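# Find the light check weight and set it on the red dish

## Task

Four check weights are present, and exactly one weighs less than the rest. Use the balance to identify it: its pointer sits over the white mark when the pans hold equal loads and leans toward whichever side is lighter. Then lay that weight flat on the red dish, with none of the other three resting on the dish. Apart from the weights and the dish, every object must end up standing, and the balance must remain on the piece of furniture it started on. Nothing may be knocked out of the work area or onto the floor.

## Robot and tools

Robots: three i2rt Big YAM arms, named arm1, arm2 and arm3. Each has six joints, a two-finger gripper and a wrist camera aimed at the fingertips. The hand reaches roughly 1.0 m from the joint-1 axis. Each foot (base_link) faces along its own +x, in metres in the scene frame: arm1 at (-0.017, 1.211, 0.828), turned about 180 degrees so it faces -y side of the room's centre; arm2 at (0.095, -0.011, 0.883), facing about +x; arm3 at (-0.083, -1.202, 0.816), facing about +x.

Frame: there is one scene frame, in metres, with its origin on the floor and +z pointing up. The point called hand sits between the finger pads, about 1 cm back from the tips. The fingers extend along the hand's +z axis and close along its y axis. Orientations are quaternions written w, x, y, z. The reported hand position gets less accurate as the arm stretches out. hand_target is the pose the hand would have at the joint targets currently being held.

move: sends one action. Each arm has its own optional object (arm1, arm2, arm3) containing:
- joints: a map from joint name to an absolute goal (not an offset). joint1_rad -2.879..2.879 turns the arm around its foot, positive counter-clockwise seen from above. joint2_rad 0..3.141 is the shoulder, raising and then reaching forward as it grows. joint3_rad 0..3.019 is the elbow; 0 is fully folded and larger values open it. joint4_rad -1.692..1.57 pitches the hand, positive tilting the fingers up. joint5_rad -1.57..1.57 swings the hand sideways, positive to the arm's right. joint6_rad -2.094..2.094 rolls the hand, positive clockwise seen from behind. gripper_m 0..0.093 is the gap between the fingertips in metres. Joints commanded this way run at full speed and can swing hard.
- target: seven numbers [x, y, z, qw, qx, qy, qz]. This is an absolute hand pose in the scene frame, in the same form as the hand line. The hand travels in a straight line toward it, starting from hand_target. When target is given, joints may contain only gripper_m; anything else gets the call refused.
- speed: top hand speed in m/s, 0.002 to 0.5, default 0.25. Rotation is capped at twice this value in rad/s.
- min_time_s: 0.1 to 8 s, the shortest duration allowed for that arm's joint motions.
cameras: a list drawn from arm1_cam_wrist, arm2_cam_wrist, arm3_cam_wrist, room_a, room_b, all. An empty list gives no images. Any unknown name invalidates the whole call. A move with no action returns the full state of every arm, plus all images.
All motions in one action begin together. The hand paths within an action finish together, and every path stops after 10 s even if the goal is not reached. At each step the path point is limited to within 100 mm and 20 degrees of where the hand actually is. Hands do not avoid obstacles, lag behind the path, may overshoot, and move faster when the arm is nearly straight. An arm stretched out and moved quickly can overshoot by about 30 degrees.

wait: seconds from 0 to 10, plus an optional cameras list. Sends no new command and returns the state.
zoom_image: camera (one of the five) and region [x0, y0, x1, y1] in pixels of that camera's latest image. The origin is the top-left, and the region can be at most 504 by 504. Images are 672x504.
finished_scene: scene (1 or 2). Closes the scene for good. The goal has to hold without the robots.

Result lines: move lists which arms received motions. An arm marked 'as last shown' got no command; its status reads 'not commanded'. Joint velocities are in rad/s (gripper in m/s) and are 'within noise' when the arm is still. Joint torques are in N m, positive toward larger joint values; numbers 3 and 4 wrap at ±28. They include offsets and noise, so treat them as a rough load hint only. Status words:
- done: within 1 cm and 2 degrees, or a joint's tolerance.
- off_target: stopped short, possibly still pushing.
- time_out: a joint could not finish. It keeps pushing toward the target shown under on_its_own.
- not_followed / 'joint command not followed' / 'pose unreachable': the built-in collision check held the arm back. A gripper command in the same action still runs.
If a call is refused or a stop occurs, the remaining move, wait and finished_scene calls in that reply are skipped.

Gripper: free-air readings are up to 0.003 m wider than the true gap. When clamping a hard object, the reading is within about -0.005/+0.002 m of its width. For a firm grip, command about 0.005 m below the width. Pads push roughly 50-64 N.

Cameras: pinhole plus radial distortion, with calibration given per camera (T_world_to_cam maps the scene frame to the camera). The room cameras may have shifted slightly. Wrist camera poses come from joint readings and are updated in results.

Avoid: hard contact between robots, including closing a gripper on another arm's fingers, since the check does not stop fingers, housings and cameras from meeting. Also avoid knocking objects over or off the area, dropping or releasing moving parts, and slamming fixed or heavy items. Do not move the balance off its furniture. Watch heat: a MOTOR HOT line appears at 85 °C; at 100 °C the arm goes limp for 30-60 s, then shows limit_stop_at_motor_heat and must be commanded again. Holding loads, staying stretched out, or pushing against unreachable poses all raise motor heat. Loose objects may occasionally get nudged.

Each tool is called after "Emit:" as name([rows], argument=value, ...), one row to a line, values as JSON.

## Session

Emit:
move()

Scene clock: 0.00 s.
Joint torques (N m): no reading
Heat: arm1: hottest joint2_rad 37 °C; arm2: hottest joint2_rad 31 °C; arm3: hottest joint2_rad 36 °C.
Joint velocities: within noise
arm1.joint_positions: joint1_rad=+0.463 joint2_rad=+0.615 joint3_rad=+1.490 joint4_rad=-1.383 joint5_rad=+0.276 joint6_rad=+0.395 gripper_m=+0.09396
arm1.joint_status: not commanded
arm1.hand: x=-0.2166 y=+1.1519 z=+1.4100 quat_wxyz=(-0.119, -0.855, +0.016, +0.505) (m; scene frame)
arm1.hand_target: x=-0.2136 y=+1.1537 z=+1.4227 quat_wxyz=(-0.125, -0.847, +0.018, +0.516) (m; scene frame)
arm1.hand_status: not commanded
arm2.joint_positions: joint1_rad=+0.482 joint2_rad=+0.585 joint3_rad=+1.357 joint4_rad=-1.462 joint5_rad=+0.227 joint6_rad=+0.023 gripper_m=+0.09396
arm2.joint_status: not commanded
arm2.hand: x=-0.1095 y=-0.0683 z=+1.3892 quat_wxyz=(-0.010, +0.891, +0.138, -0.433) (m; scene frame)
arm2.hand_target: x=-0.1075 y=-0.0675 z=+1.3999 quat_wxyz=(-0.007, +0.886, +0.136, -0.444) (m; scene frame)
arm2.hand_status: not commanded
arm3.joint_positions: joint1_rad=-0.065 joint2_rad=+0.649 joint3_rad=+1.390 joint4_rad=-1.161 joint5_rad=-0.034 joint6_rad=-0.702 gripper_m=+0.09396
arm3.joint_status: not commanded
arm3.hand: x=-0.3410 y=-1.1470 z=+1.3892 quat_wxyz=(-0.236, +0.811, +0.203, -0.495) (m; scene frame)
arm3.hand_target: x=-0.3379 y=-1.1478 z=+1.4003 quat_wxyz=(-0.241, +0.805, +0.201, -0.504) (m; scene frame)
arm3.hand_status: not commanded
pictures: arm1_cam_wrist, arm2_cam_wrist, arm3_cam_wrist, room_a, room_b

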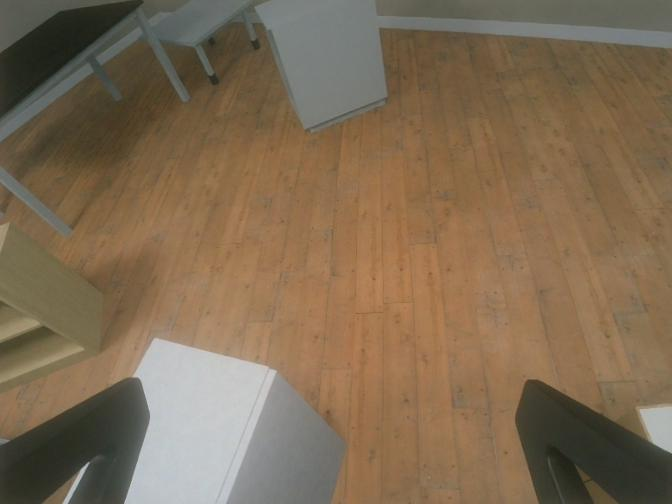

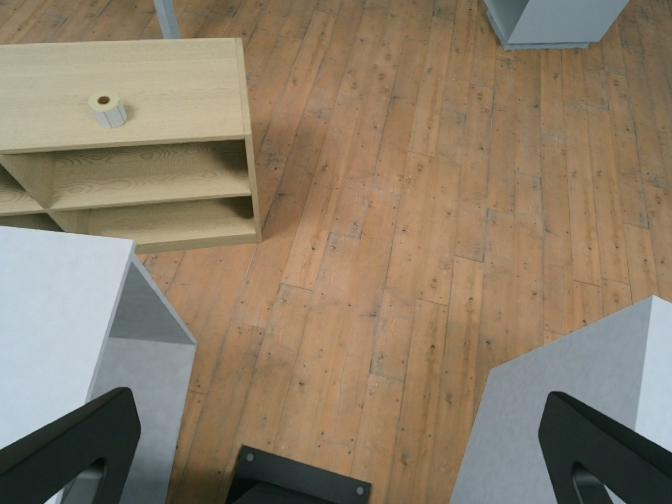

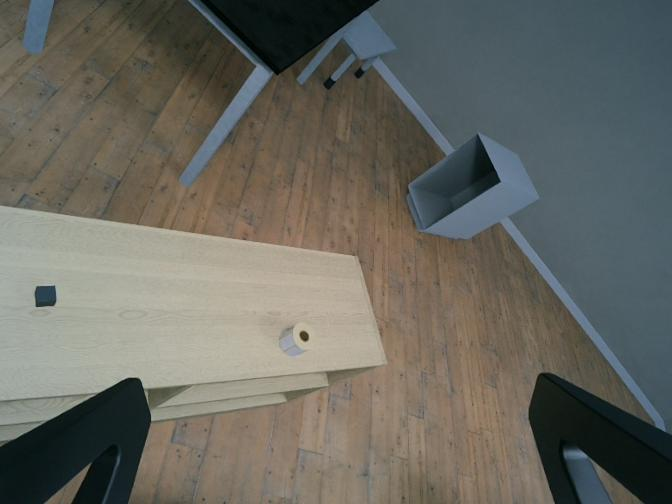

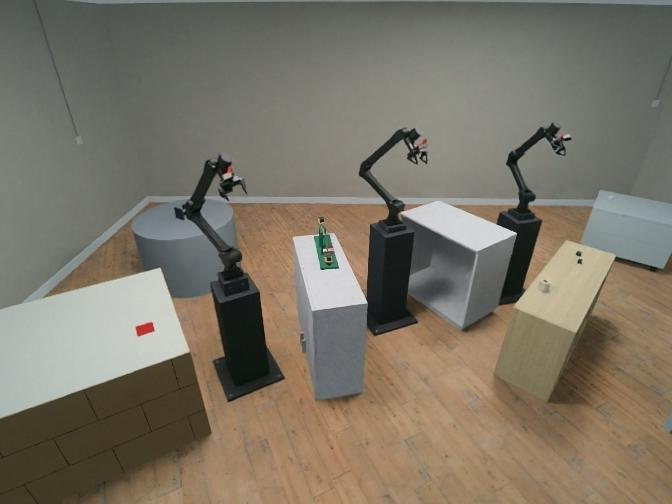

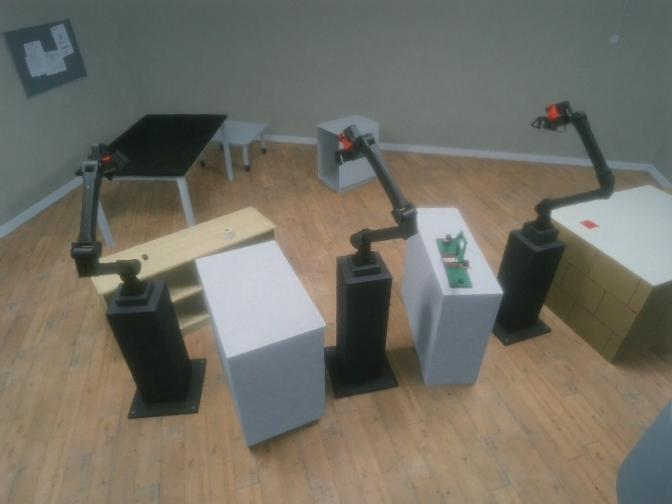

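Emit:
zoom_image(camera="room_a", region=[285, 200, 375, 290])

Emit:
zoom_image(camera="room_b", region=[410, 210, 510, 310])

Emit:
zoom_image(camera="room_a", region=[510, 230, 620, 310])

Emit:
zoom_image(camera="room_b", region=[90, 200, 290, 330])

Emit:
zoom_image(camera="room_a", region=[100, 290, 200, 360])

Scaled by 5.600 from the camera's image (finer frame: 960x720).

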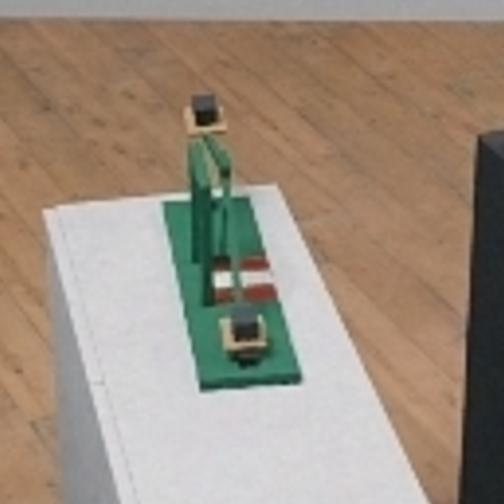

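Scaled by 5.040 from the camera's image (finer frame: 960x720).

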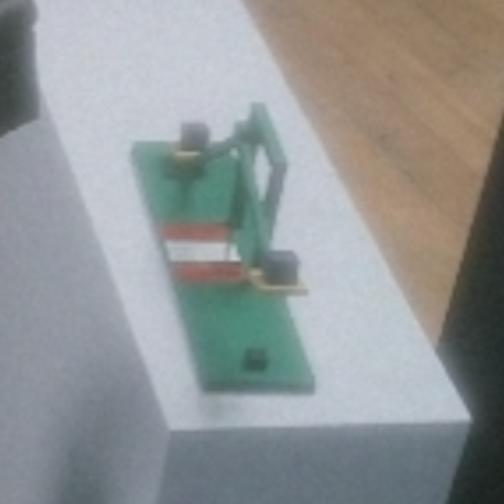

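Scaled by 4.582 from the camera's image (finer frame: 960x720).

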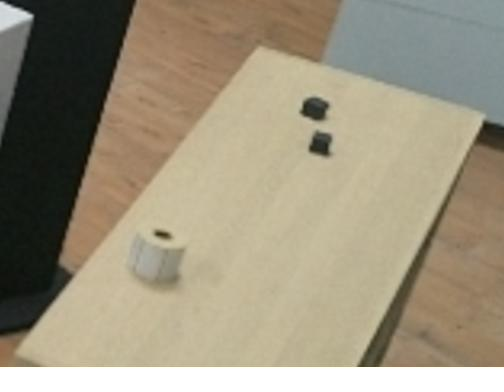

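Scaled by 2.520 from the camera's image (finer frame: 960x720).

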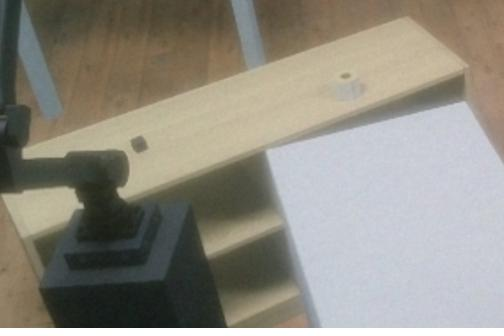

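Scaled by 5.040 from the camera's image (finer frame: 960x720).

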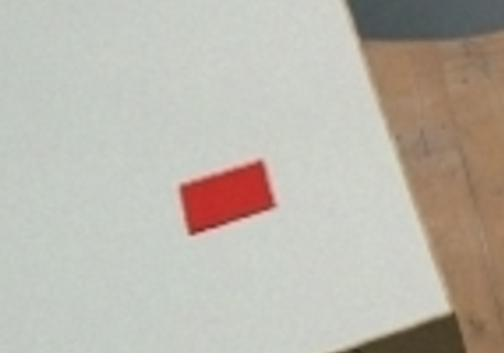

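Emit:
move(arm1={"joints":{"joint1_rad":-1.43,"joint2_rad":0.9,"joint3_rad":1.4,"joint4_rad":-1.1,"joint5_rad":0,"joint6_rad":0},"min_time_s":2}, arm2={"joints":{"joint1_rad":-1.57,"joint2_rad":0.8,"joint3_rad":1.1,"joint4_rad":-0.55,"joint5_rad":0,"joint6_rad":0},"min_time_s":2}, arm3={"joints":{"joint1_rad":0.29,"joint2_rad":0.9,"joint3_rad":1.4,"joint4_rad":-1.1,"joint5_rad":0,"joint6_rad":0},"min_time_s":2}, cameras=["all"])

Scene clock: 6.77 s.
Joint torques (N m): arm1=[-1.26 -2.08 10.92 2.54 -0.07 -0.25] | arm2=[0.85 -1.44 11.43 2.59 -0.11 -0.02] | arm3=[-0.56 -3.14 8.96 2.4 0.16 0.03]
Heat: arm1: hottest joint2_rad 37 °C; arm2: hottest joint2_rad 31 °C; arm3: hottest joint2_rad 36 °C.
move: arm1 done; arm2 done; arm3 done
Joint velocities: within noise
arm1.joint_positions: joint1_rad=-1.416 joint2_rad=+0.894 joint3_rad=+1.390 joint4_rad=-1.119 joint5_rad=+0.003 joint6_rad=+0.014 gripper_m=+0.09396
arm1.joint_status: all done
arm1.hand: x=-0.0929 y=+1.5804 z=+1.3321 quat_wxyz=(+0.281, -0.688, +0.565, +0.358)
arm1.hand_target: x=-0.0888 y=+1.5858 z=+1.3393 quat_wxyz=(+0.291, -0.685, +0.561, +0.362)
arm1.hand_status: not commanded
arm2.joint_positions: joint1_rad=-1.558 joint2_rad=+0.791 joint3_rad=+1.104 joint4_rad=-0.565 joint5_rad=+0.002 joint6_rad=+0.010 gripper_m=+0.09397
arm2.joint_status: all done
arm2.hand: x=+0.1095 y=+0.3886 z=+1.3922 quat_wxyz=(-0.445, +0.543, -0.568, -0.430)
arm2.hand_target: x=+0.1142 y=+0.3931 z=+1.3902 quat_wxyz=(-0.449, +0.542, -0.568, -0.426)
arm2.hand_status: not commanded
arm3.joint_positions: joint1_rad=+0.284 joint2_rad=+0.890 joint3_rad=+1.390 joint4_rad=-1.115 joint5_rad=-0.003 joint6_rad=-0.010 gripper_m=+0.09396
arm3.joint_status: all done
arm3.hand: x=-0.4504 y=-1.2462 z=+1.3270 quat_wxyz=(+0.022, +0.884, +0.056, -0.463)
arm3.hand_target: x=-0.4555 y=-1.2487 z=+1.3319 quat_wxyz=(+0.025, +0.881, +0.054, -0.470)
arm3.hand_status: not commanded
pictures: arm1_cam_wrist, arm2_cam_wrist, arm3_cam_wrist, room_a, room_b
arm1_cam_wrist: T_world_to_cam=[[0.97944, 0.20167, -0.00551, -0.22143], [0.17429, -0.8596, -0.48033, 2.05392], [-0.1016, 0.46949, -0.87707, 0.50747]] pos_world=[-0.08954, 1.57195, 1.43042]
arm2_cam_wrist: T_world_to_cam=[[0.99978, -0.0211, -0.00096, -0.09915], [-0.01368, -0.61239, -0.79044, 1.38163], [0.01609, 0.79027, -0.61254, 0.63291]] pos_world=[0.10784, 0.34384, 1.47968]
arm3_cam_wrist: T_world_to_cam=[[-0.10721, 0.99411, -0.0155, 1.21402], [0.85622, 0.08439, -0.50967, 1.20407], [-0.50536, -0.06792, -0.86023, 0.92073]] pos_world=[-0.43549, -1.24596, 1.42454]

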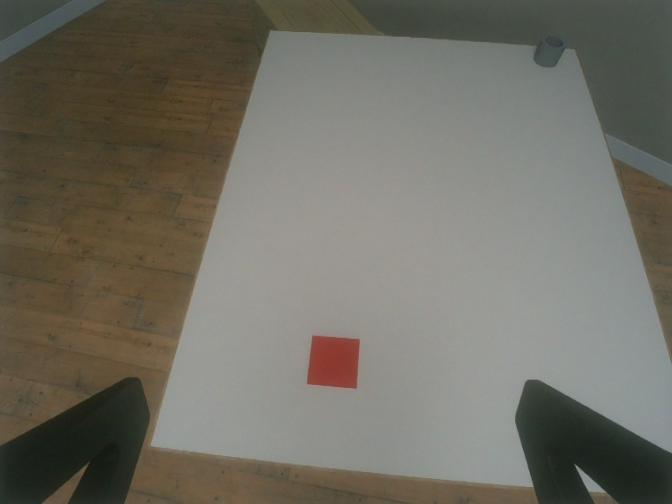

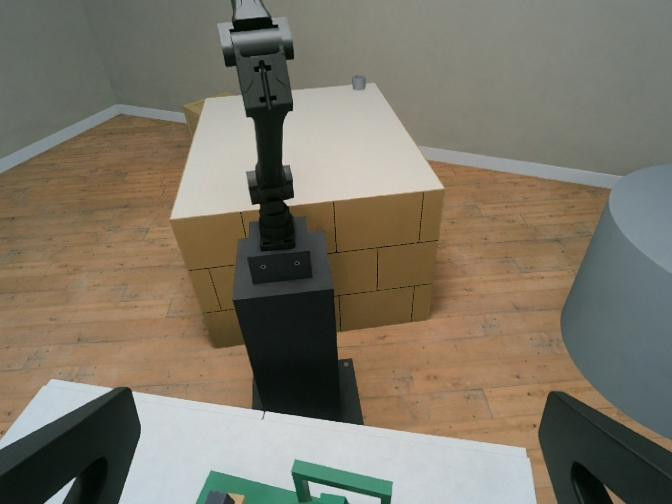

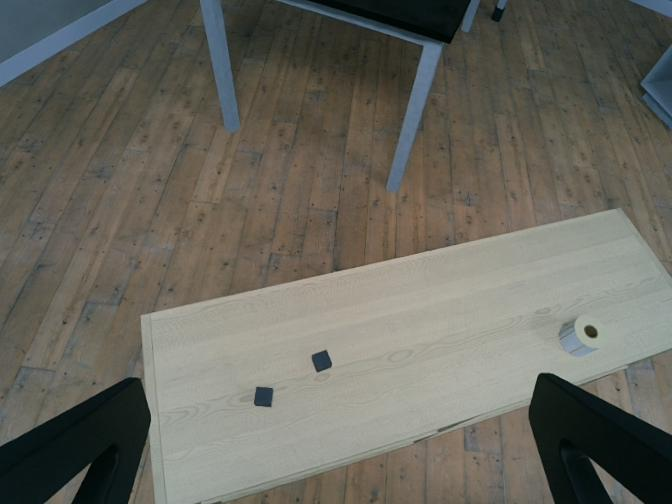

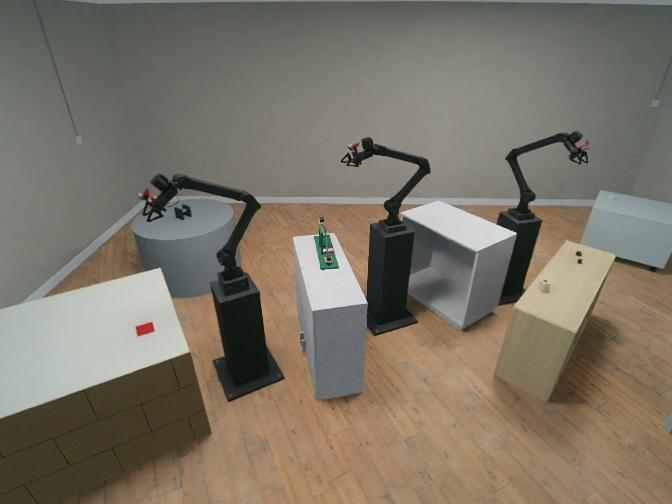

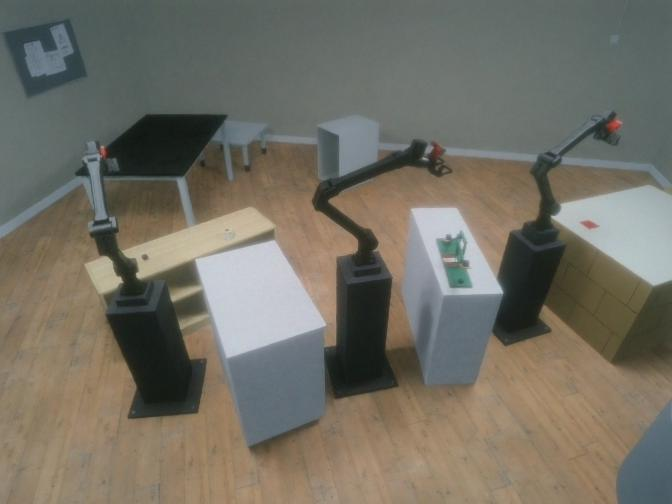

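Emit:
move(arm2={"joints":{"joint2_rad":0.3,"joint3_rad":0.7,"joint4_rad":-0.8},"min_time_s":1.5}, cameras=["arm2_cam_wrist"])

Emit:
zoom_image(camera="arm2_cam_wrist", region=[180, 150, 500, 450])

Emit:
zoom_image(camera="arm3_cam_wrist", region=[220, 320, 360, 430])

Scene clock: 9.10 s.
Joint torques (N m): arm1=[-1.44 -1.9 11 2.54 -0.05 -0.26] | arm2=[0.91 1.55 10.78 1.74 -0.11 -0.03] | arm3=[-0.67 -3.19 8.98 2.39 0.16 0.05]
Heat: arm1: hottest joint2_rad 37 °C; arm2: hottest joint2_rad 31 °C; arm3: hottest joint2_rad 36 °C.
move: arm2 done
Joint velocities: within noise
arm1, arm3: as last shown
arm2.joint_positions: joint1_rad=-1.558 joint2_rad=+0.313 joint3_rad=+0.705 joint4_rad=-0.793 joint5_rad=+0.001 joint6_rad=+0.009 gripper_m=+0.09397
arm2.joint_status: all done
arm2.hand: x=+0.1045 y=+0.2471 z=+1.2478 quat_wxyz=(-0.402, +0.573, -0.600, -0.388)
arm2.hand_target: x=+0.1071 y=+0.2438 z=+1.2463 quat_wxyz=(-0.405, +0.573, -0.600, -0.384)
arm2.hand_status: not commanded
arm2_cam_wrist: T_world_to_cam=[[0.99977, -0.02143, -0.00319, -0.09443], [-0.0177, -0.72267, -0.69096, 1.08428], [0.01251, 0.69086, -0.72288, 0.81896]] pos_world=[0.10335, 0.21577, 1.34091]

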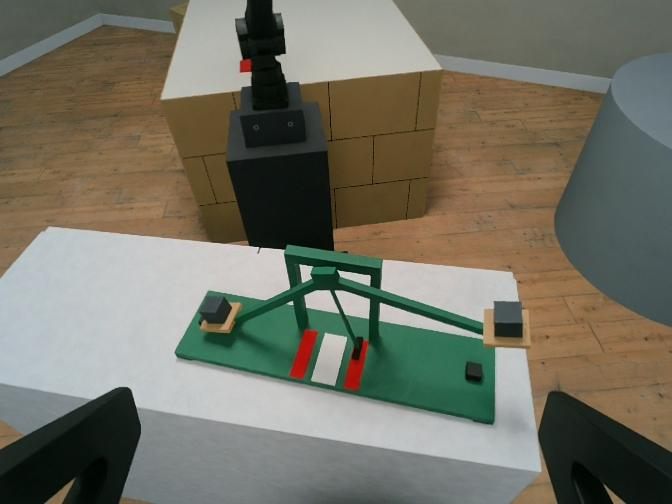

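Scaled by 1.575 from the camera's image (finer frame: 960x720).

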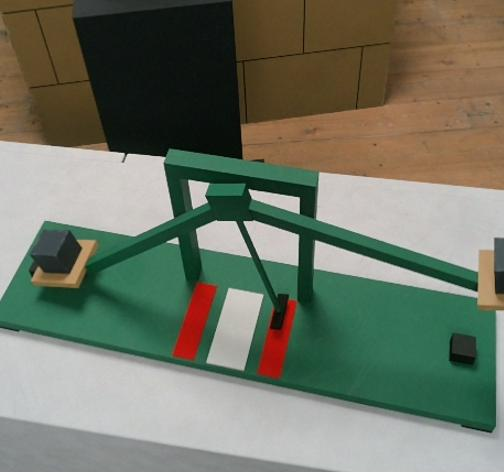

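This scene's latest camera images include none from arm3_cam_wrist. They are from: arm2_cam_wrist. arm3_cam_wrist's image comes with the result of a call that names it in "cameras".

Emit:
move(arm1={"joints":{"joint1_rad":1.9,"joint2_rad":1.1,"joint3_rad":1.4,"joint4_rad":-1.4,"joint5_rad":0,"joint6_rad":0},"min_time_s":2.8}, cameras=["arm1_cam_wrist","arm2_cam_wrist"])

Emit:
zoom_image(camera="arm2_cam_wrist", region=[420, 250, 580, 410])

Scene clock: 13.87 s.
Joint torques (N m): arm1=[0.73 -3.9 11.21 0.83 0.01 -0.25] | arm2=[0.62 1.67 10.73 1.73 -0.11 -0.02] | arm3=[-0.67 -3.19 8.98 2.36 0.15 0.05]
Heat: arm1: hottest joint2_rad 37 °C; arm2: hottest joint3_rad 32 °C; arm3: hottest joint2_rad 36 °C.
move: arm1 done
Joint velocities: within noise
arm1.joint_positions: joint1_rad=+1.887 joint2_rad=+1.089 joint3_rad=+1.390 joint4_rad=-1.393 joint5_rad=+0.001 joint6_rad=+0.013 gripper_m=+0.09398
arm1.joint_status: all done
arm1.hand: x=+0.1271 y=+0.8546 z=+1.2196 quat_wxyz=(-0.195, -0.551, -0.800, +0.136)
arm1.hand_target: x=+0.1328 y=+0.8542 z=+1.2197 quat_wxyz=(-0.192, -0.541, -0.808, +0.134)
arm1.hand_status: not commanded
arm2, arm3: as last shown
arm1_cam_wrist: T_world_to_cam=[[-0.93293, -0.35977, 0.01465, 0.40719], [-0.36007, 0.93216, -0.03772, -0.66544], [-0.00008, -0.04047, -0.99918, 1.34372]] pos_world=[0.14039, 0.82117, 1.31155]
arm2_cam_wrist: T_world_to_cam=[[0.99977, -0.02143, -0.00319, -0.09443], [-0.0177, -0.72267, -0.69096, 1.08428], [0.01251, 0.69086, -0.72288, 0.81896]] pos_world=[0.10335, 0.21577, 1.34091]

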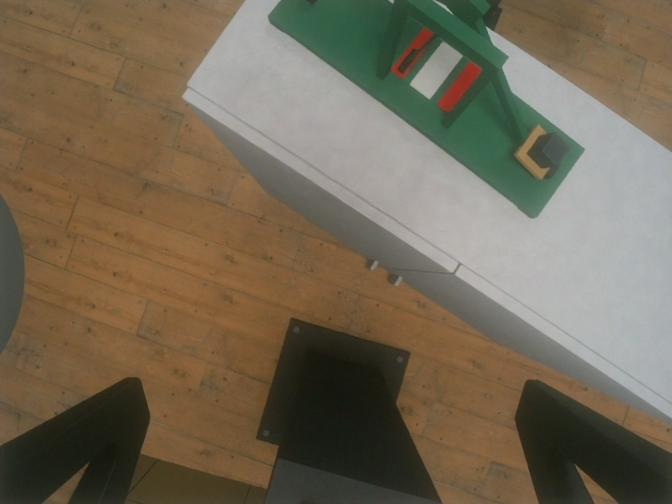

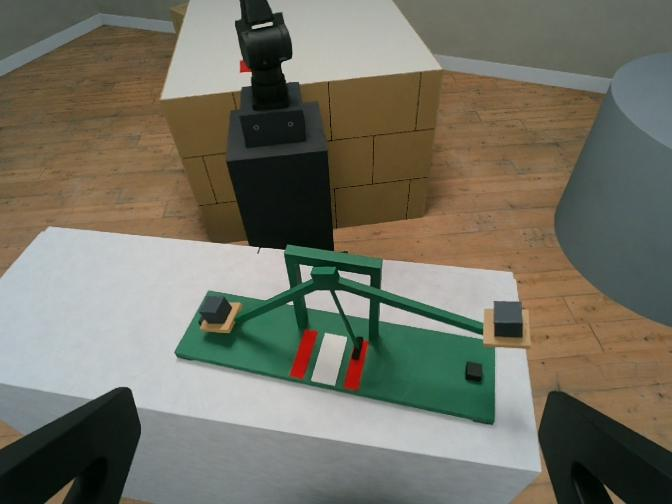

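Scaled by 3.150 from the camera's image (finer frame: 960x720).

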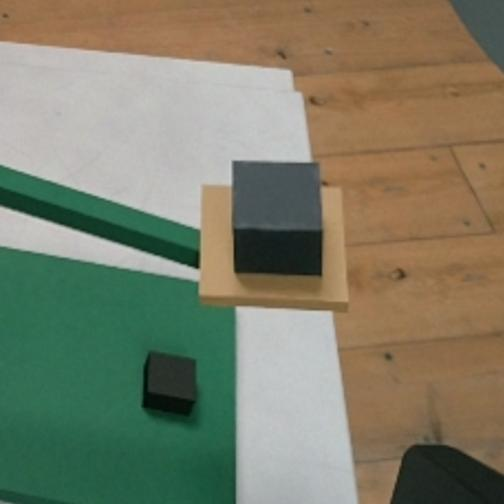

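Emit:
move(arm1={"joints":{"joint1_rad":2.05,"joint4_rad":-1.05},"min_time_s":1}, cameras=["arm1_cam_wrist"])

Emit:
zoom_image(camera="arm1_cam_wrist", region=[200, 100, 400, 300])

Scene clock: 15.73 s.
Joint torques (N m): arm1=[0.91 -4.19 11.48 2.4 0.04 -0.23] | arm2=[0.97 1.73 10.69 1.72 -0.12 -0.03] | arm3=[-0.62 -3.31 8.99 2.37 0.16 0.05]
Heat: arm1: hottest joint3_rad 38 °C; arm2: hottest joint3_rad 32 °C; arm3: hottest joint2_rad 36 °C.
move: arm1 done
Joint velocities: within noise
arm1.joint_positions: joint1_rad=+2.036 joint2_rad=+1.089 joint3_rad=+1.390 joint4_rad=-1.068 joint5_rad=+0.001 joint6_rad=+0.013 gripper_m=+0.09398
arm1.joint_status: all done
arm1.hand: x=+0.2117 y=+0.8242 z=+1.2672 quat_wxyz=(-0.339, -0.463, -0.795, +0.197)
arm1.hand_target: x=+0.2207 y=+0.8213 z=+1.2712 quat_wxyz=(-0.346, -0.451, -0.798, +0.200)
arm1.hand_status: not commanded
arm2, arm3: as last shown
arm1_cam_wrist: T_world_to_cam=[[-0.86973, -0.49339, 0.01171, 0.5749], [-0.46508, 0.81141, -0.35399, -0.08233], [0.16515, -0.31332, -0.93518, 1.49896]] pos_world=[0.21416, 0.82012, 1.36591]

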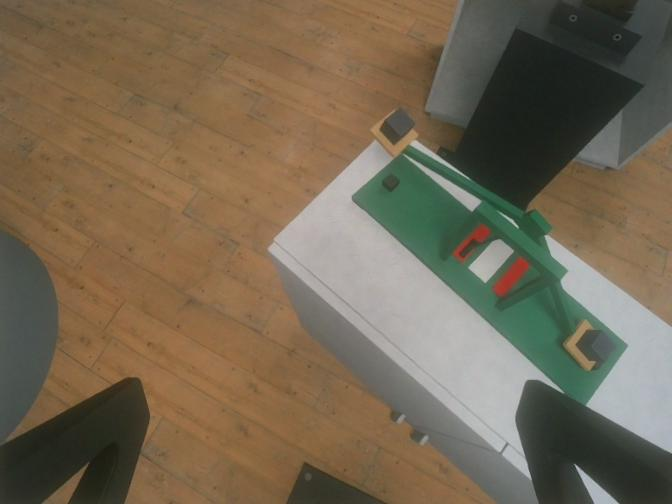

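Scaled by 2.520 from the camera's image (finer frame: 960x720).

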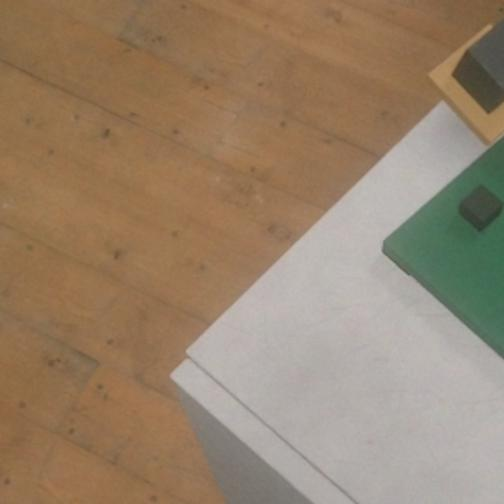

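Emit:
move(arm1={"target":[0.305,0.550,1.048,-0.2127,-0.675,-0.675,0.2127],"speed":0.25}, cameras=["arm1_cam_wrist","arm2_cam_wrist"])

Emit:
zoom_image(camera="arm1_cam_wrist", region=[120, 200, 560, 504])

Scene clock: 19.13 s.
Joint torques (N m): arm1=[-1.44 -14.92 15.47 0.84 0.31 0.04] | arm2=[0.79 1.55 10.7 1.76 -0.11 -0.02] | arm3=[-0.67 -3.19 8.95 2.35 0.16 0.04]
Heat: arm1: hottest joint3_rad 39 °C; arm2: hottest joint3_rad 33 °C; arm3: hottest joint2_rad 36 °C.
move: arm1 off_target
Joint velocities: within noise
arm1.joint_positions: joint1_rad=+2.036 joint2_rad=+1.948 joint3_rad=+1.815 joint4_rad=-0.937 joint5_rad=+0.277 joint6_rad=+0.425 gripper_m=+0.09398
arm1.joint_status: not commanded
arm1.hand: x=+0.3041 y=+0.5665 z=+1.0245 quat_wxyz=(-0.192, -0.667, -0.689, +0.206)
arm1.hand_target: x=+0.3041 y=+0.5513 z=+1.0482 quat_wxyz=(-0.213, -0.674, -0.674, +0.213)
arm1.hand_status: off_target (0.029 m and 3.1 deg from the pose sent, 0.363 m and 31.6 deg at the start)
arm2, arm3: as last shown
arm1_cam_wrist: T_world_to_cam=[[-0.99887, -0.02634, 0.03959, 0.27721], [-0.0312, 0.99133, -0.12766, -0.38189], [-0.03588, -0.12875, -0.99103, 1.18972]] pos_world=[0.30767, 0.53906, 1.11932]
arm2_cam_wrist: T_world_to_cam=[[0.99977, -0.02143, -0.00319, -0.09443], [-0.0177, -0.72267, -0.69096, 1.08428], [0.01251, 0.69086, -0.72288, 0.81896]] pos_world=[0.10335, 0.21577, 1.34091]

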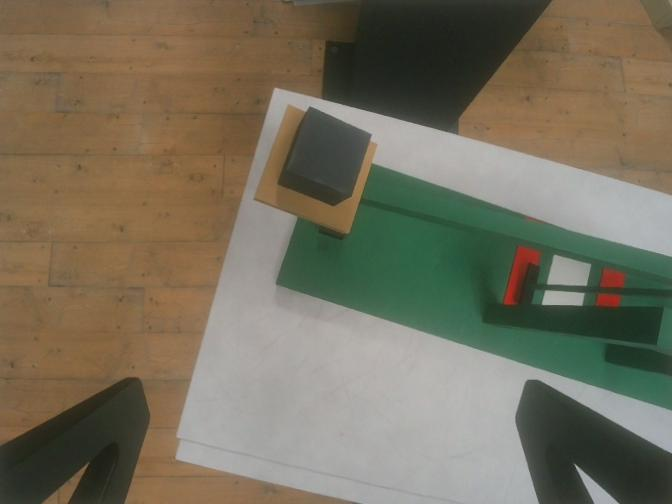

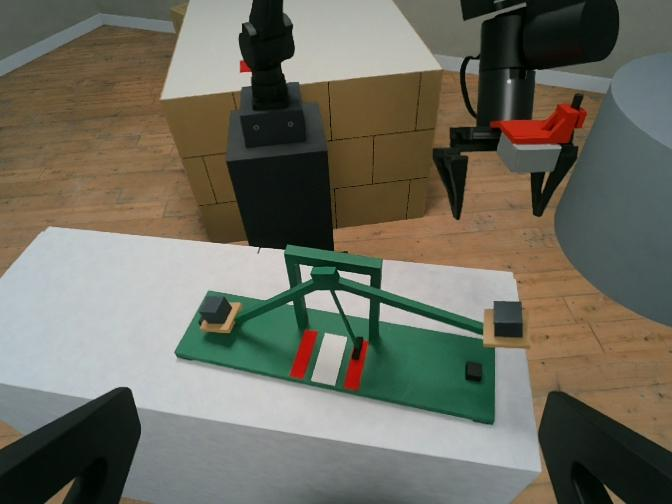

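Scaled by 1.145 from the camera's image (finer frame: 960x720).

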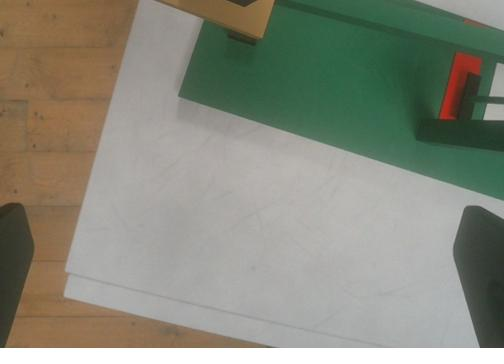

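Emit:
move(arm1={"target":[0.302,0.496,1.032,-0.2626,-0.787,-0.5442,0.1235],"speed":0.2}, cameras=["arm1_cam_wrist","arm2_cam_wrist"])

Scene clock: 23.10 s.
Joint torques (N m): arm1=[-1.32 -15.97 15.72 0.96 0.11 0.02] | arm2=[0.67 1.44 10.71 1.73 -0.1 -0.02] | arm3=[-0.79 -3.14 8.98 2.35 0.16 0.04]
Heat: arm1: hottest joint3_rad 40 °C; arm2: hottest joint3_rad 34 °C; arm3: hottest joint2_rad 36 °C.
move: arm1 off_target
Joint velocities: within noise
arm1.joint_positions: joint1_rad=+1.973 joint2_rad=+2.068 joint3_rad=+1.980 joint4_rad=-0.950 joint5_rad=+0.152 joint6_rad=+0.755 gripper_m=+0.09398
arm1.joint_status: not commanded
arm1.hand: x=+0.3033 y=+0.5135 z=+1.0150 quat_wxyz=(-0.246, -0.783, -0.559, +0.122)
arm1.hand_target: x=+0.3013 y=+0.4973 z=+1.0319 quat_wxyz=(-0.263, -0.787, -0.544, +0.124)
arm1.hand_status: off_target (0.024 m and 2.6 deg from the pose sent, 0.071 m and 24.9 deg at the start)
arm2, arm3: as last shown
arm1_cam_wrist: T_world_to_cam=[[-0.93817, 0.25319, -0.23608, 0.3931], [0.27361, 0.96011, -0.05765, -0.47806], [0.21206, -0.11868, -0.97002, 1.07172]] pos_world=[0.27232, 0.48665, 1.10483]
arm2_cam_wrist: T_world_to_cam=[[0.99977, -0.02143, -0.00319, -0.09443], [-0.0177, -0.72267, -0.69096, 1.08428], [0.01251, 0.69086, -0.72288, 0.81896]] pos_world=[0.10335, 0.21577, 1.34091]

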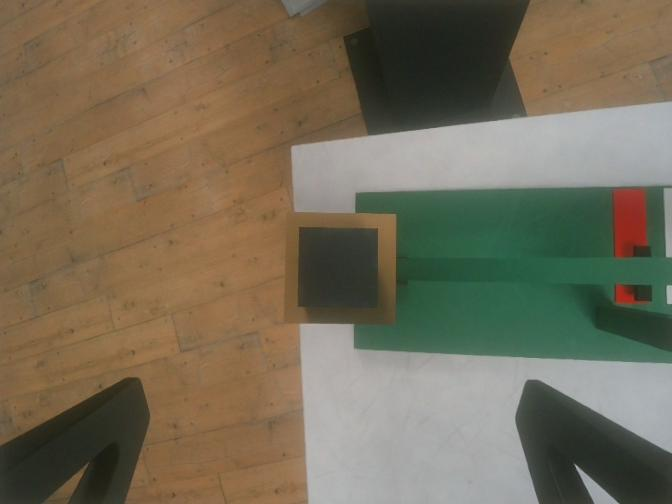

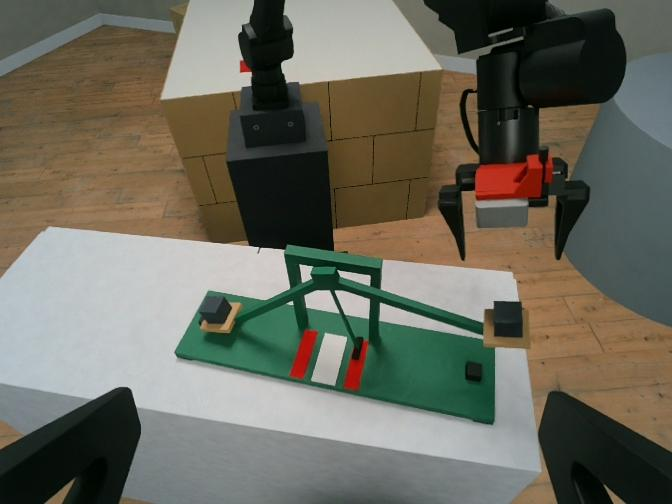

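Emit:
move(arm1={"target":[0.307,0.4555,0.9685,-0.2626,-0.787,-0.5442,0.1235],"speed":0.08}, cameras=["arm1_cam_wrist","arm2_cam_wrist"])

Emit:
zoom_image(camera="arm2_cam_wrist", region=[420, 220, 600, 400])

Scene clock: 25.20 s.
Joint torques (N m): arm1=[-1.32 -16.97 15.66 1.68 0.09 -0.15] | arm2=[0.73 1.38 10.73 1.7 -0.11 -0.01] | arm3=[-0.79 -3.14 8.98 2.39 0.16 0.05]
Heat: arm1: hottest joint3_rad 41 °C; arm2: hottest joint3_rad 35 °C; arm3: hottest joint2_rad 36 °C.
move: arm1 off_target
Joint velocities: within noise
arm1.joint_positions: joint1_rad=+1.958 joint2_rad=+2.213 joint3_rad=+2.061 joint4_rad=-0.903 joint5_rad=+0.143 joint6_rad=+0.755 gripper_m=+0.09398
arm1.joint_status: not commanded
arm1.hand: x=+0.3083 y=+0.4782 z=+0.9504 quat_wxyz=(-0.237, -0.788, -0.555, +0.119)
arm1.hand_target: x=+0.3061 y=+0.4573 z=+0.9689 quat_wxyz=(-0.263, -0.787, -0.544, +0.124)
arm1.hand_status: off_target (0.029 m and 3.2 deg from the pose sent, 0.074 m and 2.6 deg at the start)
arm2, arm3: as last shown
arm1_cam_wrist: T_world_to_cam=[[-0.93534, 0.26832, -0.23052, 0.37817], [0.28451, 0.95786, -0.03947, -0.46876], [0.21022, -0.10251, -0.97227, 0.99885]] pos_world=[0.27711, 0.44992, 1.03982]
arm2_cam_wrist: T_world_to_cam=[[0.99977, -0.02143, -0.00319, -0.09443], [-0.0177, -0.72267, -0.69096, 1.08428], [0.01251, 0.69086, -0.72288, 0.81896]] pos_world=[0.10335, 0.21577, 1.34091]

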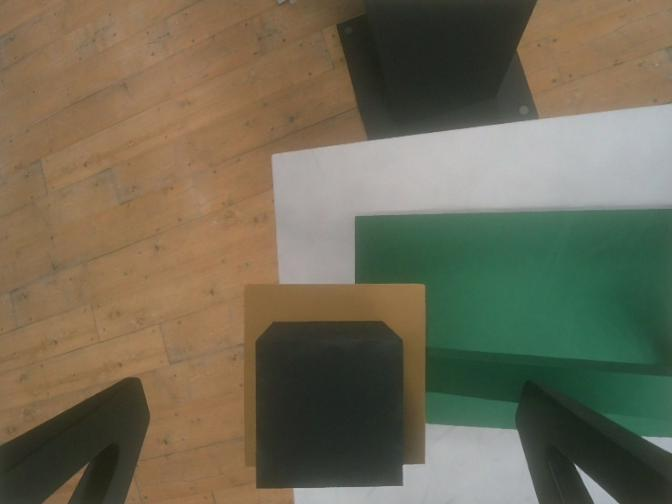

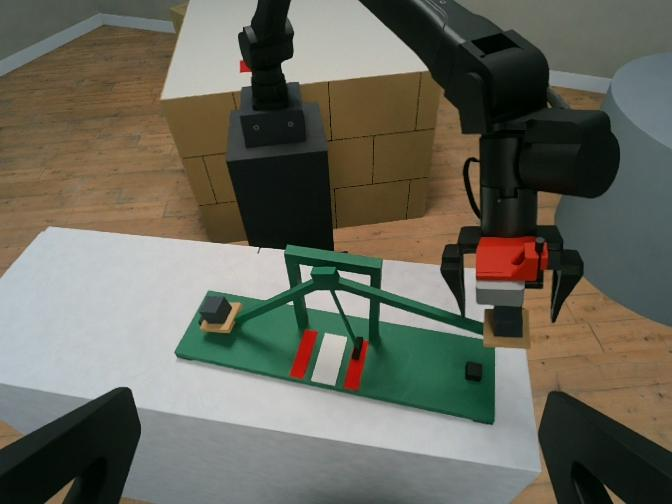

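Scaled by 2.800 from the camera's image (finer frame: 960x720).

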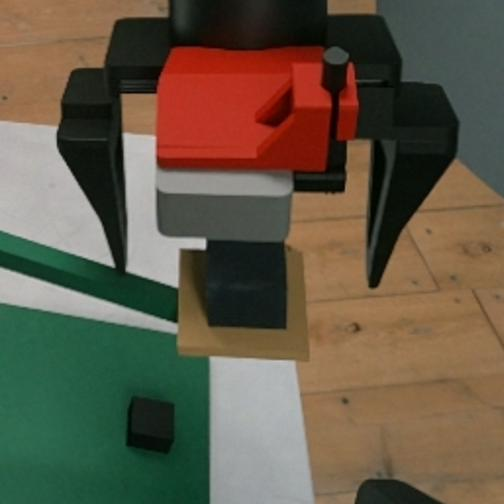

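Emit:
move(arm1={"joints":{"gripper_m":0.023}}, cameras=["arm1_cam_wrist","arm2_cam_wrist"])

Emit:
zoom_image(camera="arm2_cam_wrist", region=[420, 220, 600, 400])

Scene clock: 26.40 s.
Joint torques (N m): arm1=[-1.44 -16.91 15.51 1.61 0.12 -0.13] | arm2=[0.56 1.55 10.77 1.7 -0.11 -0.02] | arm3=[-0.73 -3.19 8.98 2.37 0.16 0.06]
Heat: arm1: hottest joint3_rad 41 °C; arm2: hottest joint3_rad 35 °C; arm3: hottest joint2_rad 36 °C.
move: arm1 off_target
Joint velocities: within noise
arm1.joint_positions: joint1_rad=+1.958 joint2_rad=+2.213 joint3_rad=+2.061 joint4_rad=-0.903 joint5_rad=+0.143 joint6_rad=+0.755 gripper_m=+0.03020
arm1.joint_status: gripper_m off_target (ended at +0.03023, target +0.02300)
arm1.hand: x=+0.3084 y=+0.4782 z=+0.9504 quat_wxyz=(-0.237, -0.788, -0.555, +0.118)
arm1.hand_target: x=+0.3061 y=+0.4573 z=+0.9689 quat_wxyz=(-0.263, -0.787, -0.544, +0.124)
arm1.hand_status: not commanded
arm2, arm3: as last shown
arm1_cam_wrist: T_world_to_cam=[[-0.93533, 0.26797, -0.23099, 0.37889], [0.28412, 0.95799, -0.03911, -0.46912], [0.21081, -0.10221, -0.97217, 0.99833]] pos_world=[0.27721, 0.44992, 1.03972]
arm2_cam_wrist: T_world_to_cam=[[0.99977, -0.02143, -0.00319, -0.09443], [-0.0177, -0.72267, -0.69096, 1.08428], [0.01251, 0.69086, -0.72288, 0.81896]] pos_world=[0.10335, 0.21577, 1.34091]

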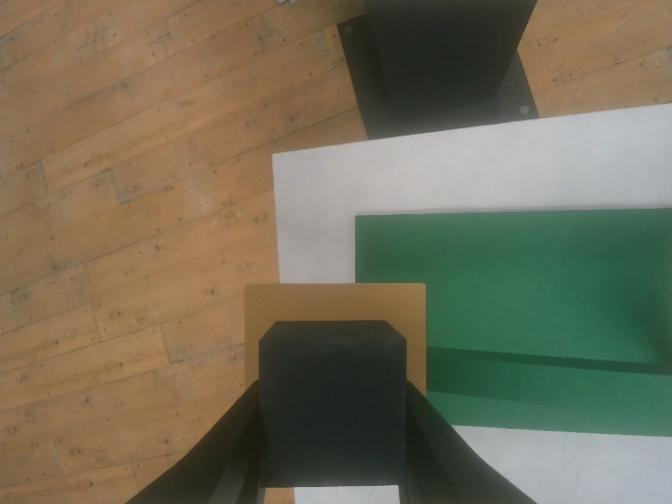

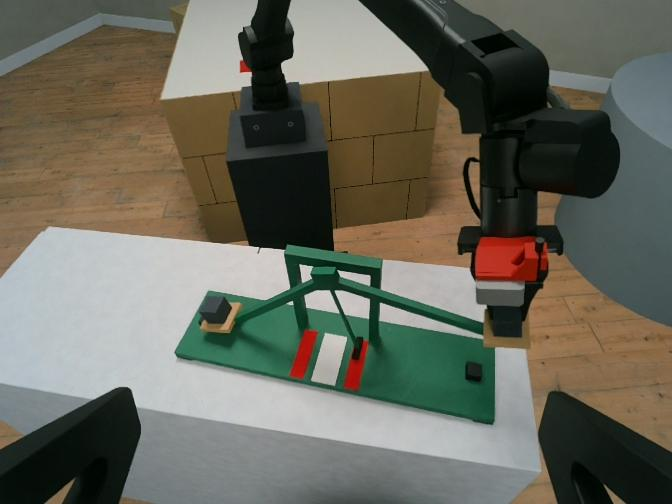

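Scaled by 2.800 from the camera's image (finer frame: 960x720).

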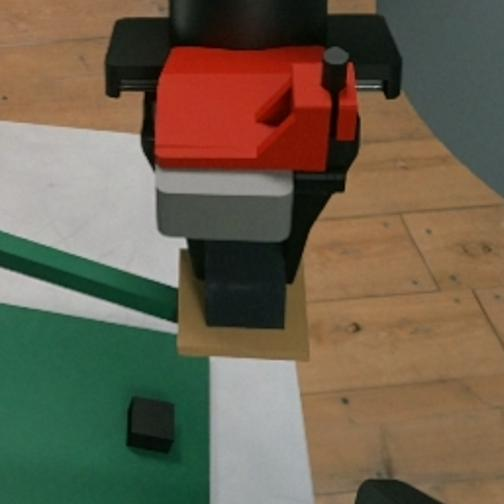

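Emit:
move(arm1={"target":[0.29,0.50,1.09,-0.2626,-0.787,-0.5442,0.1235],"speed":0.15})

Emit:
move(arm1={"joints":{"joint1_rad":-1.42,"joint2_rad":1.1,"joint3_rad":1.4,"joint4_rad":-1.35,"joint5_rad":0,"joint6_rad":0},"min_time_s":3}, cameras=["arm1_cam_wrist","arm2_cam_wrist"])

Scene clock: 29.07 s.
Joint torques (N m): arm1=[-0.91 -19.19 15.84 0.92 0.26 -0.1] | arm2=[0.67 1.44 10.7 1.76 -0.11 -0.02] | arm3=[-0.62 -3.14 8.98 2.37 0.17 0.05]
Heat: arm1: hottest joint3_rad 42 °C; arm2: hottest joint3_rad 35 °C; arm3: hottest joint2_rad 36 °C.
move: arm1 off_target
Joint velocities: within noise
arm1.joint_positions: joint1_rad=+1.958 joint2_rad=+2.085 joint3_rad=+2.078 joint4_rad=-1.083 joint5_rad=+0.143 joint6_rad=+0.755 gripper_m=+0.03020
arm1.joint_status: not commanded
arm1.hand: x=+0.2923 y=+0.5136 z=+1.0361 quat_wxyz=(-0.221, -0.791, -0.559, +0.116)
arm1.hand_target: x=+0.2888 y=+0.5030 z=+1.0897 quat_wxyz=(-0.263, -0.787, -0.544, +0.124)
arm1.hand_status: off_target (0.056 m and 5.1 deg from the pose sent, 0.142 m and 3.2 deg at the start)
arm2: as last shown
arm3.joint_positions: joint1_rad=+0.284 joint2_rad=+0.890 joint3_rad=+1.390 joint4_rad=-1.115 joint5_rad=-0.003 joint6_rad=-0.010 gripper_m=+0.09396
arm3.joint_status: not commanded
arm3.hand: x=-0.4504 y=-1.2462 z=+1.3270 quat_wxyz=(+0.022, +0.884, +0.056, -0.463)
arm3.hand_target: x=-0.4555 y=-1.2487 z=+1.3319 quat_wxyz=(+0.025, +0.881, +0.054, -0.470)
arm3.hand_status: not commanded
pictures: none

Scene clock: 32.77 s.
Joint torques (N m): arm1=[-1.03 -6.48 11.63 0.95 -0.03 -0.3] | arm2=[0.73 1.55 10.66 1.74 -0.1 -0.03] | arm3=[-0.56 -3.19 8.99 2.32 0.17 0.05]
Heat: arm1: hottest joint3_rad 42 °C; arm2: hottest joint3_rad 36 °C; arm3: hottest joint2_rad 36 °C.
move: arm1 done
Joint velocities: within noise
arm1.joint_positions: joint1_rad=-1.408 joint2_rad=+1.115 joint3_rad=+1.386 joint4_rad=-1.346 joint5_rad=+0.003 joint6_rad=+0.015 gripper_m=+0.03021
arm1.joint_status: all done
arm1.hand: x=-0.1025 y=+1.6056 z=+1.2116 quat_wxyz=(+0.149, -0.753, +0.612, +0.193)
arm1.hand_target: x=-0.0973 y=+1.6036 z=+1.2235 quat_wxyz=(+0.158, -0.751, +0.609, +0.201)
arm1.hand_status: not commanded
arm2.joint_positions: joint1_rad=-1.558 joint2_rad=+0.313 joint3_rad=+0.705 joint4_rad=-0.793 joint5_rad=+0.001 joint6_rad=+0.009 gripper_m=+0.09397
arm2.joint_status: not commanded
arm2.hand: x=+0.1045 y=+0.2471 z=+1.2478 quat_wxyz=(-0.402, +0.573, -0.600, -0.388)
arm2.hand_target: x=+0.1071 y=+0.2438 z=+1.2463 quat_wxyz=(-0.405, +0.573, -0.600, -0.384)
arm2.hand_status: not commanded
arm3: as last shown
arm1_cam_wrist: T_world_to_cam=[[0.9775, 0.21096, -0.00025, -0.23924], [0.21068, -0.97628, -0.04987, 1.68902], [-0.01077, 0.04869, -0.99876, 1.22131]] pos_world=[-0.10884, 1.63996, 1.30396]
arm2_cam_wrist: T_world_to_cam=[[0.99977, -0.02143, -0.00319, -0.09443], [-0.0177, -0.72267, -0.69096, 1.08428], [0.01251, 0.69086, -0.72288, 0.81896]] pos_world=[0.10335, 0.21577, 1.34091]

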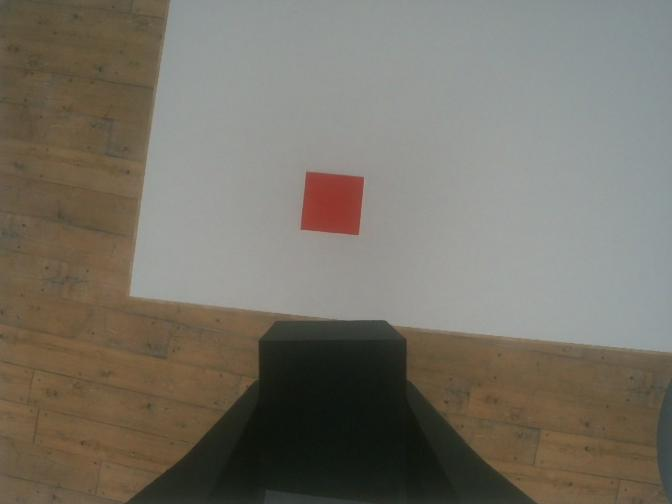

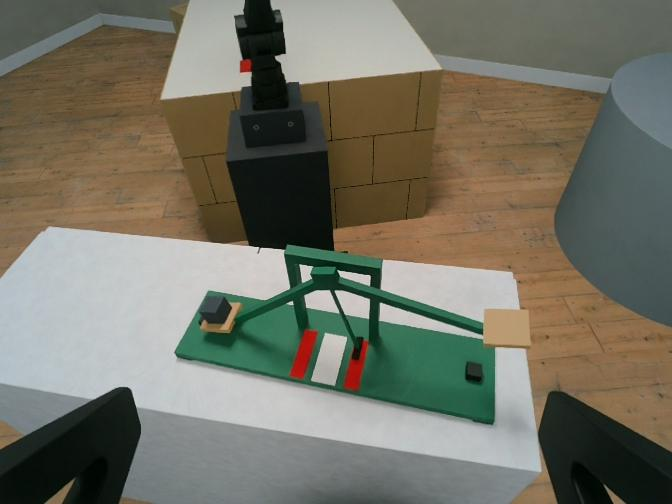

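Emit:
move(arm1={"target":[-0.142,1.739,0.85,0.1637,-0.748,0.611,0.2005],"speed":0.25}, cameras=["arm1_cam_wrist","room_a","room_b"])

Emit:
zoom_image(camera="room_a", region=[95, 250, 215, 370])

Emit:
zoom_image(camera="room_b", region=[540, 160, 660, 280])

Scene clock: 35.63 s.
Joint torques (N m): arm1=[1.03 -10.11 10.19 1.99 0.17 0.04] | arm2=[0.67 1.49 10.73 1.7 -0.09 -0.02] | arm3=[-0.56 -3.25 8.96 2.39 0.17 0.05]
Heat: arm1: hottest joint3_rad 43 °C; arm2: hottest joint3_rad 36 °C; arm3: hottest joint2_rad 36 °C.
move: arm1 off_target
Joint velocities: within noise
arm1.joint_positions: joint1_rad=-1.403 joint2_rad=+1.697 joint3_rad=+0.921 joint4_rad=-0.316 joint5_rad=+0.024 joint6_rad=+0.019 gripper_m=+0.03021
arm1.joint_status: not commanded
arm1.hand: x=-0.1311 y=+1.7227 z=+0.8365 quat_wxyz=(+0.151, -0.753, +0.614, +0.181)
arm1.hand_target: x=-0.1419 y=+1.7382 z=+0.8504 quat_wxyz=(+0.163, -0.748, +0.611, +0.201)
arm1.hand_status: off_target (0.024 m and 2.8 deg from the pose sent, 0.387 m and 2.0 deg at the start)
arm2, arm3: as last shown
arm1_cam_wrist: T_world_to_cam=[[0.97896, 0.20334, 0.01716, -0.2373], [0.20381, -0.97847, -0.03261, 1.77894], [0.01016, 0.03542, -0.99932, 0.86676]] pos_world=[-0.13908, 1.75819, 0.92825]

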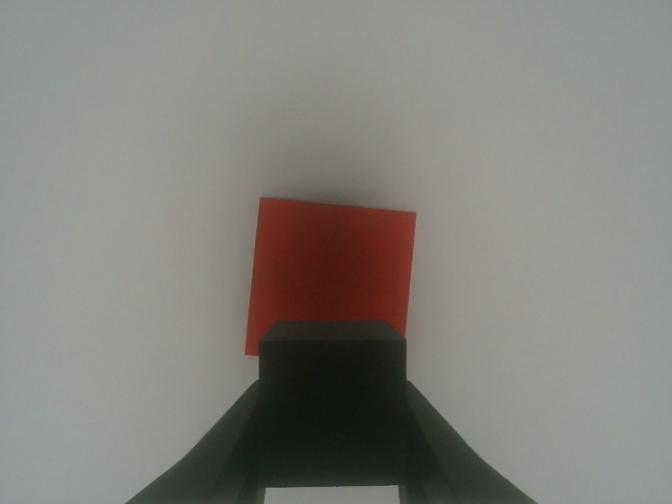

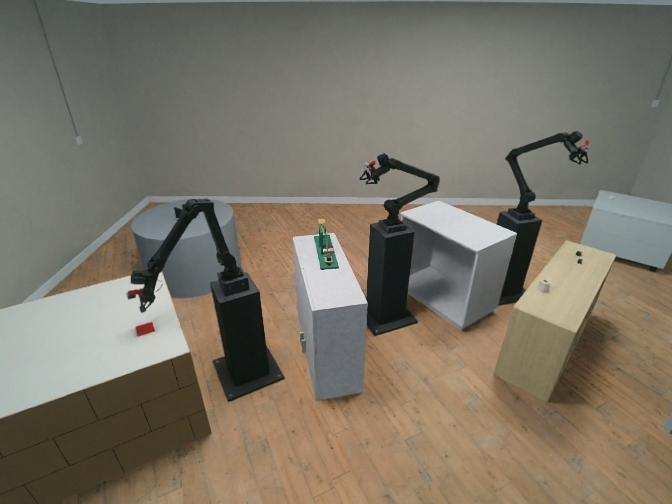

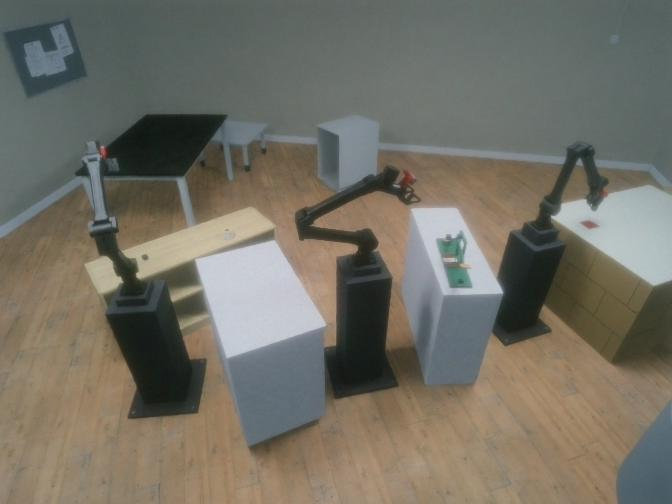

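Scaled by 4.200 from the camera's image (finer frame: 960x720).

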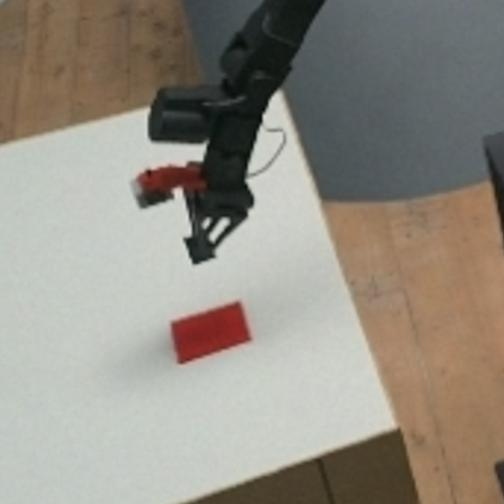

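Scaled by 4.200 from the camera's image (finer frame: 960x720).

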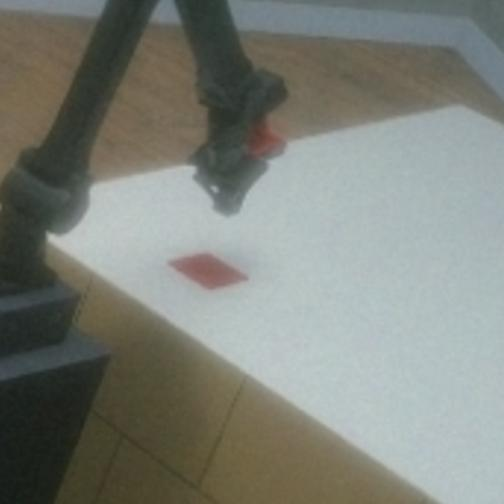

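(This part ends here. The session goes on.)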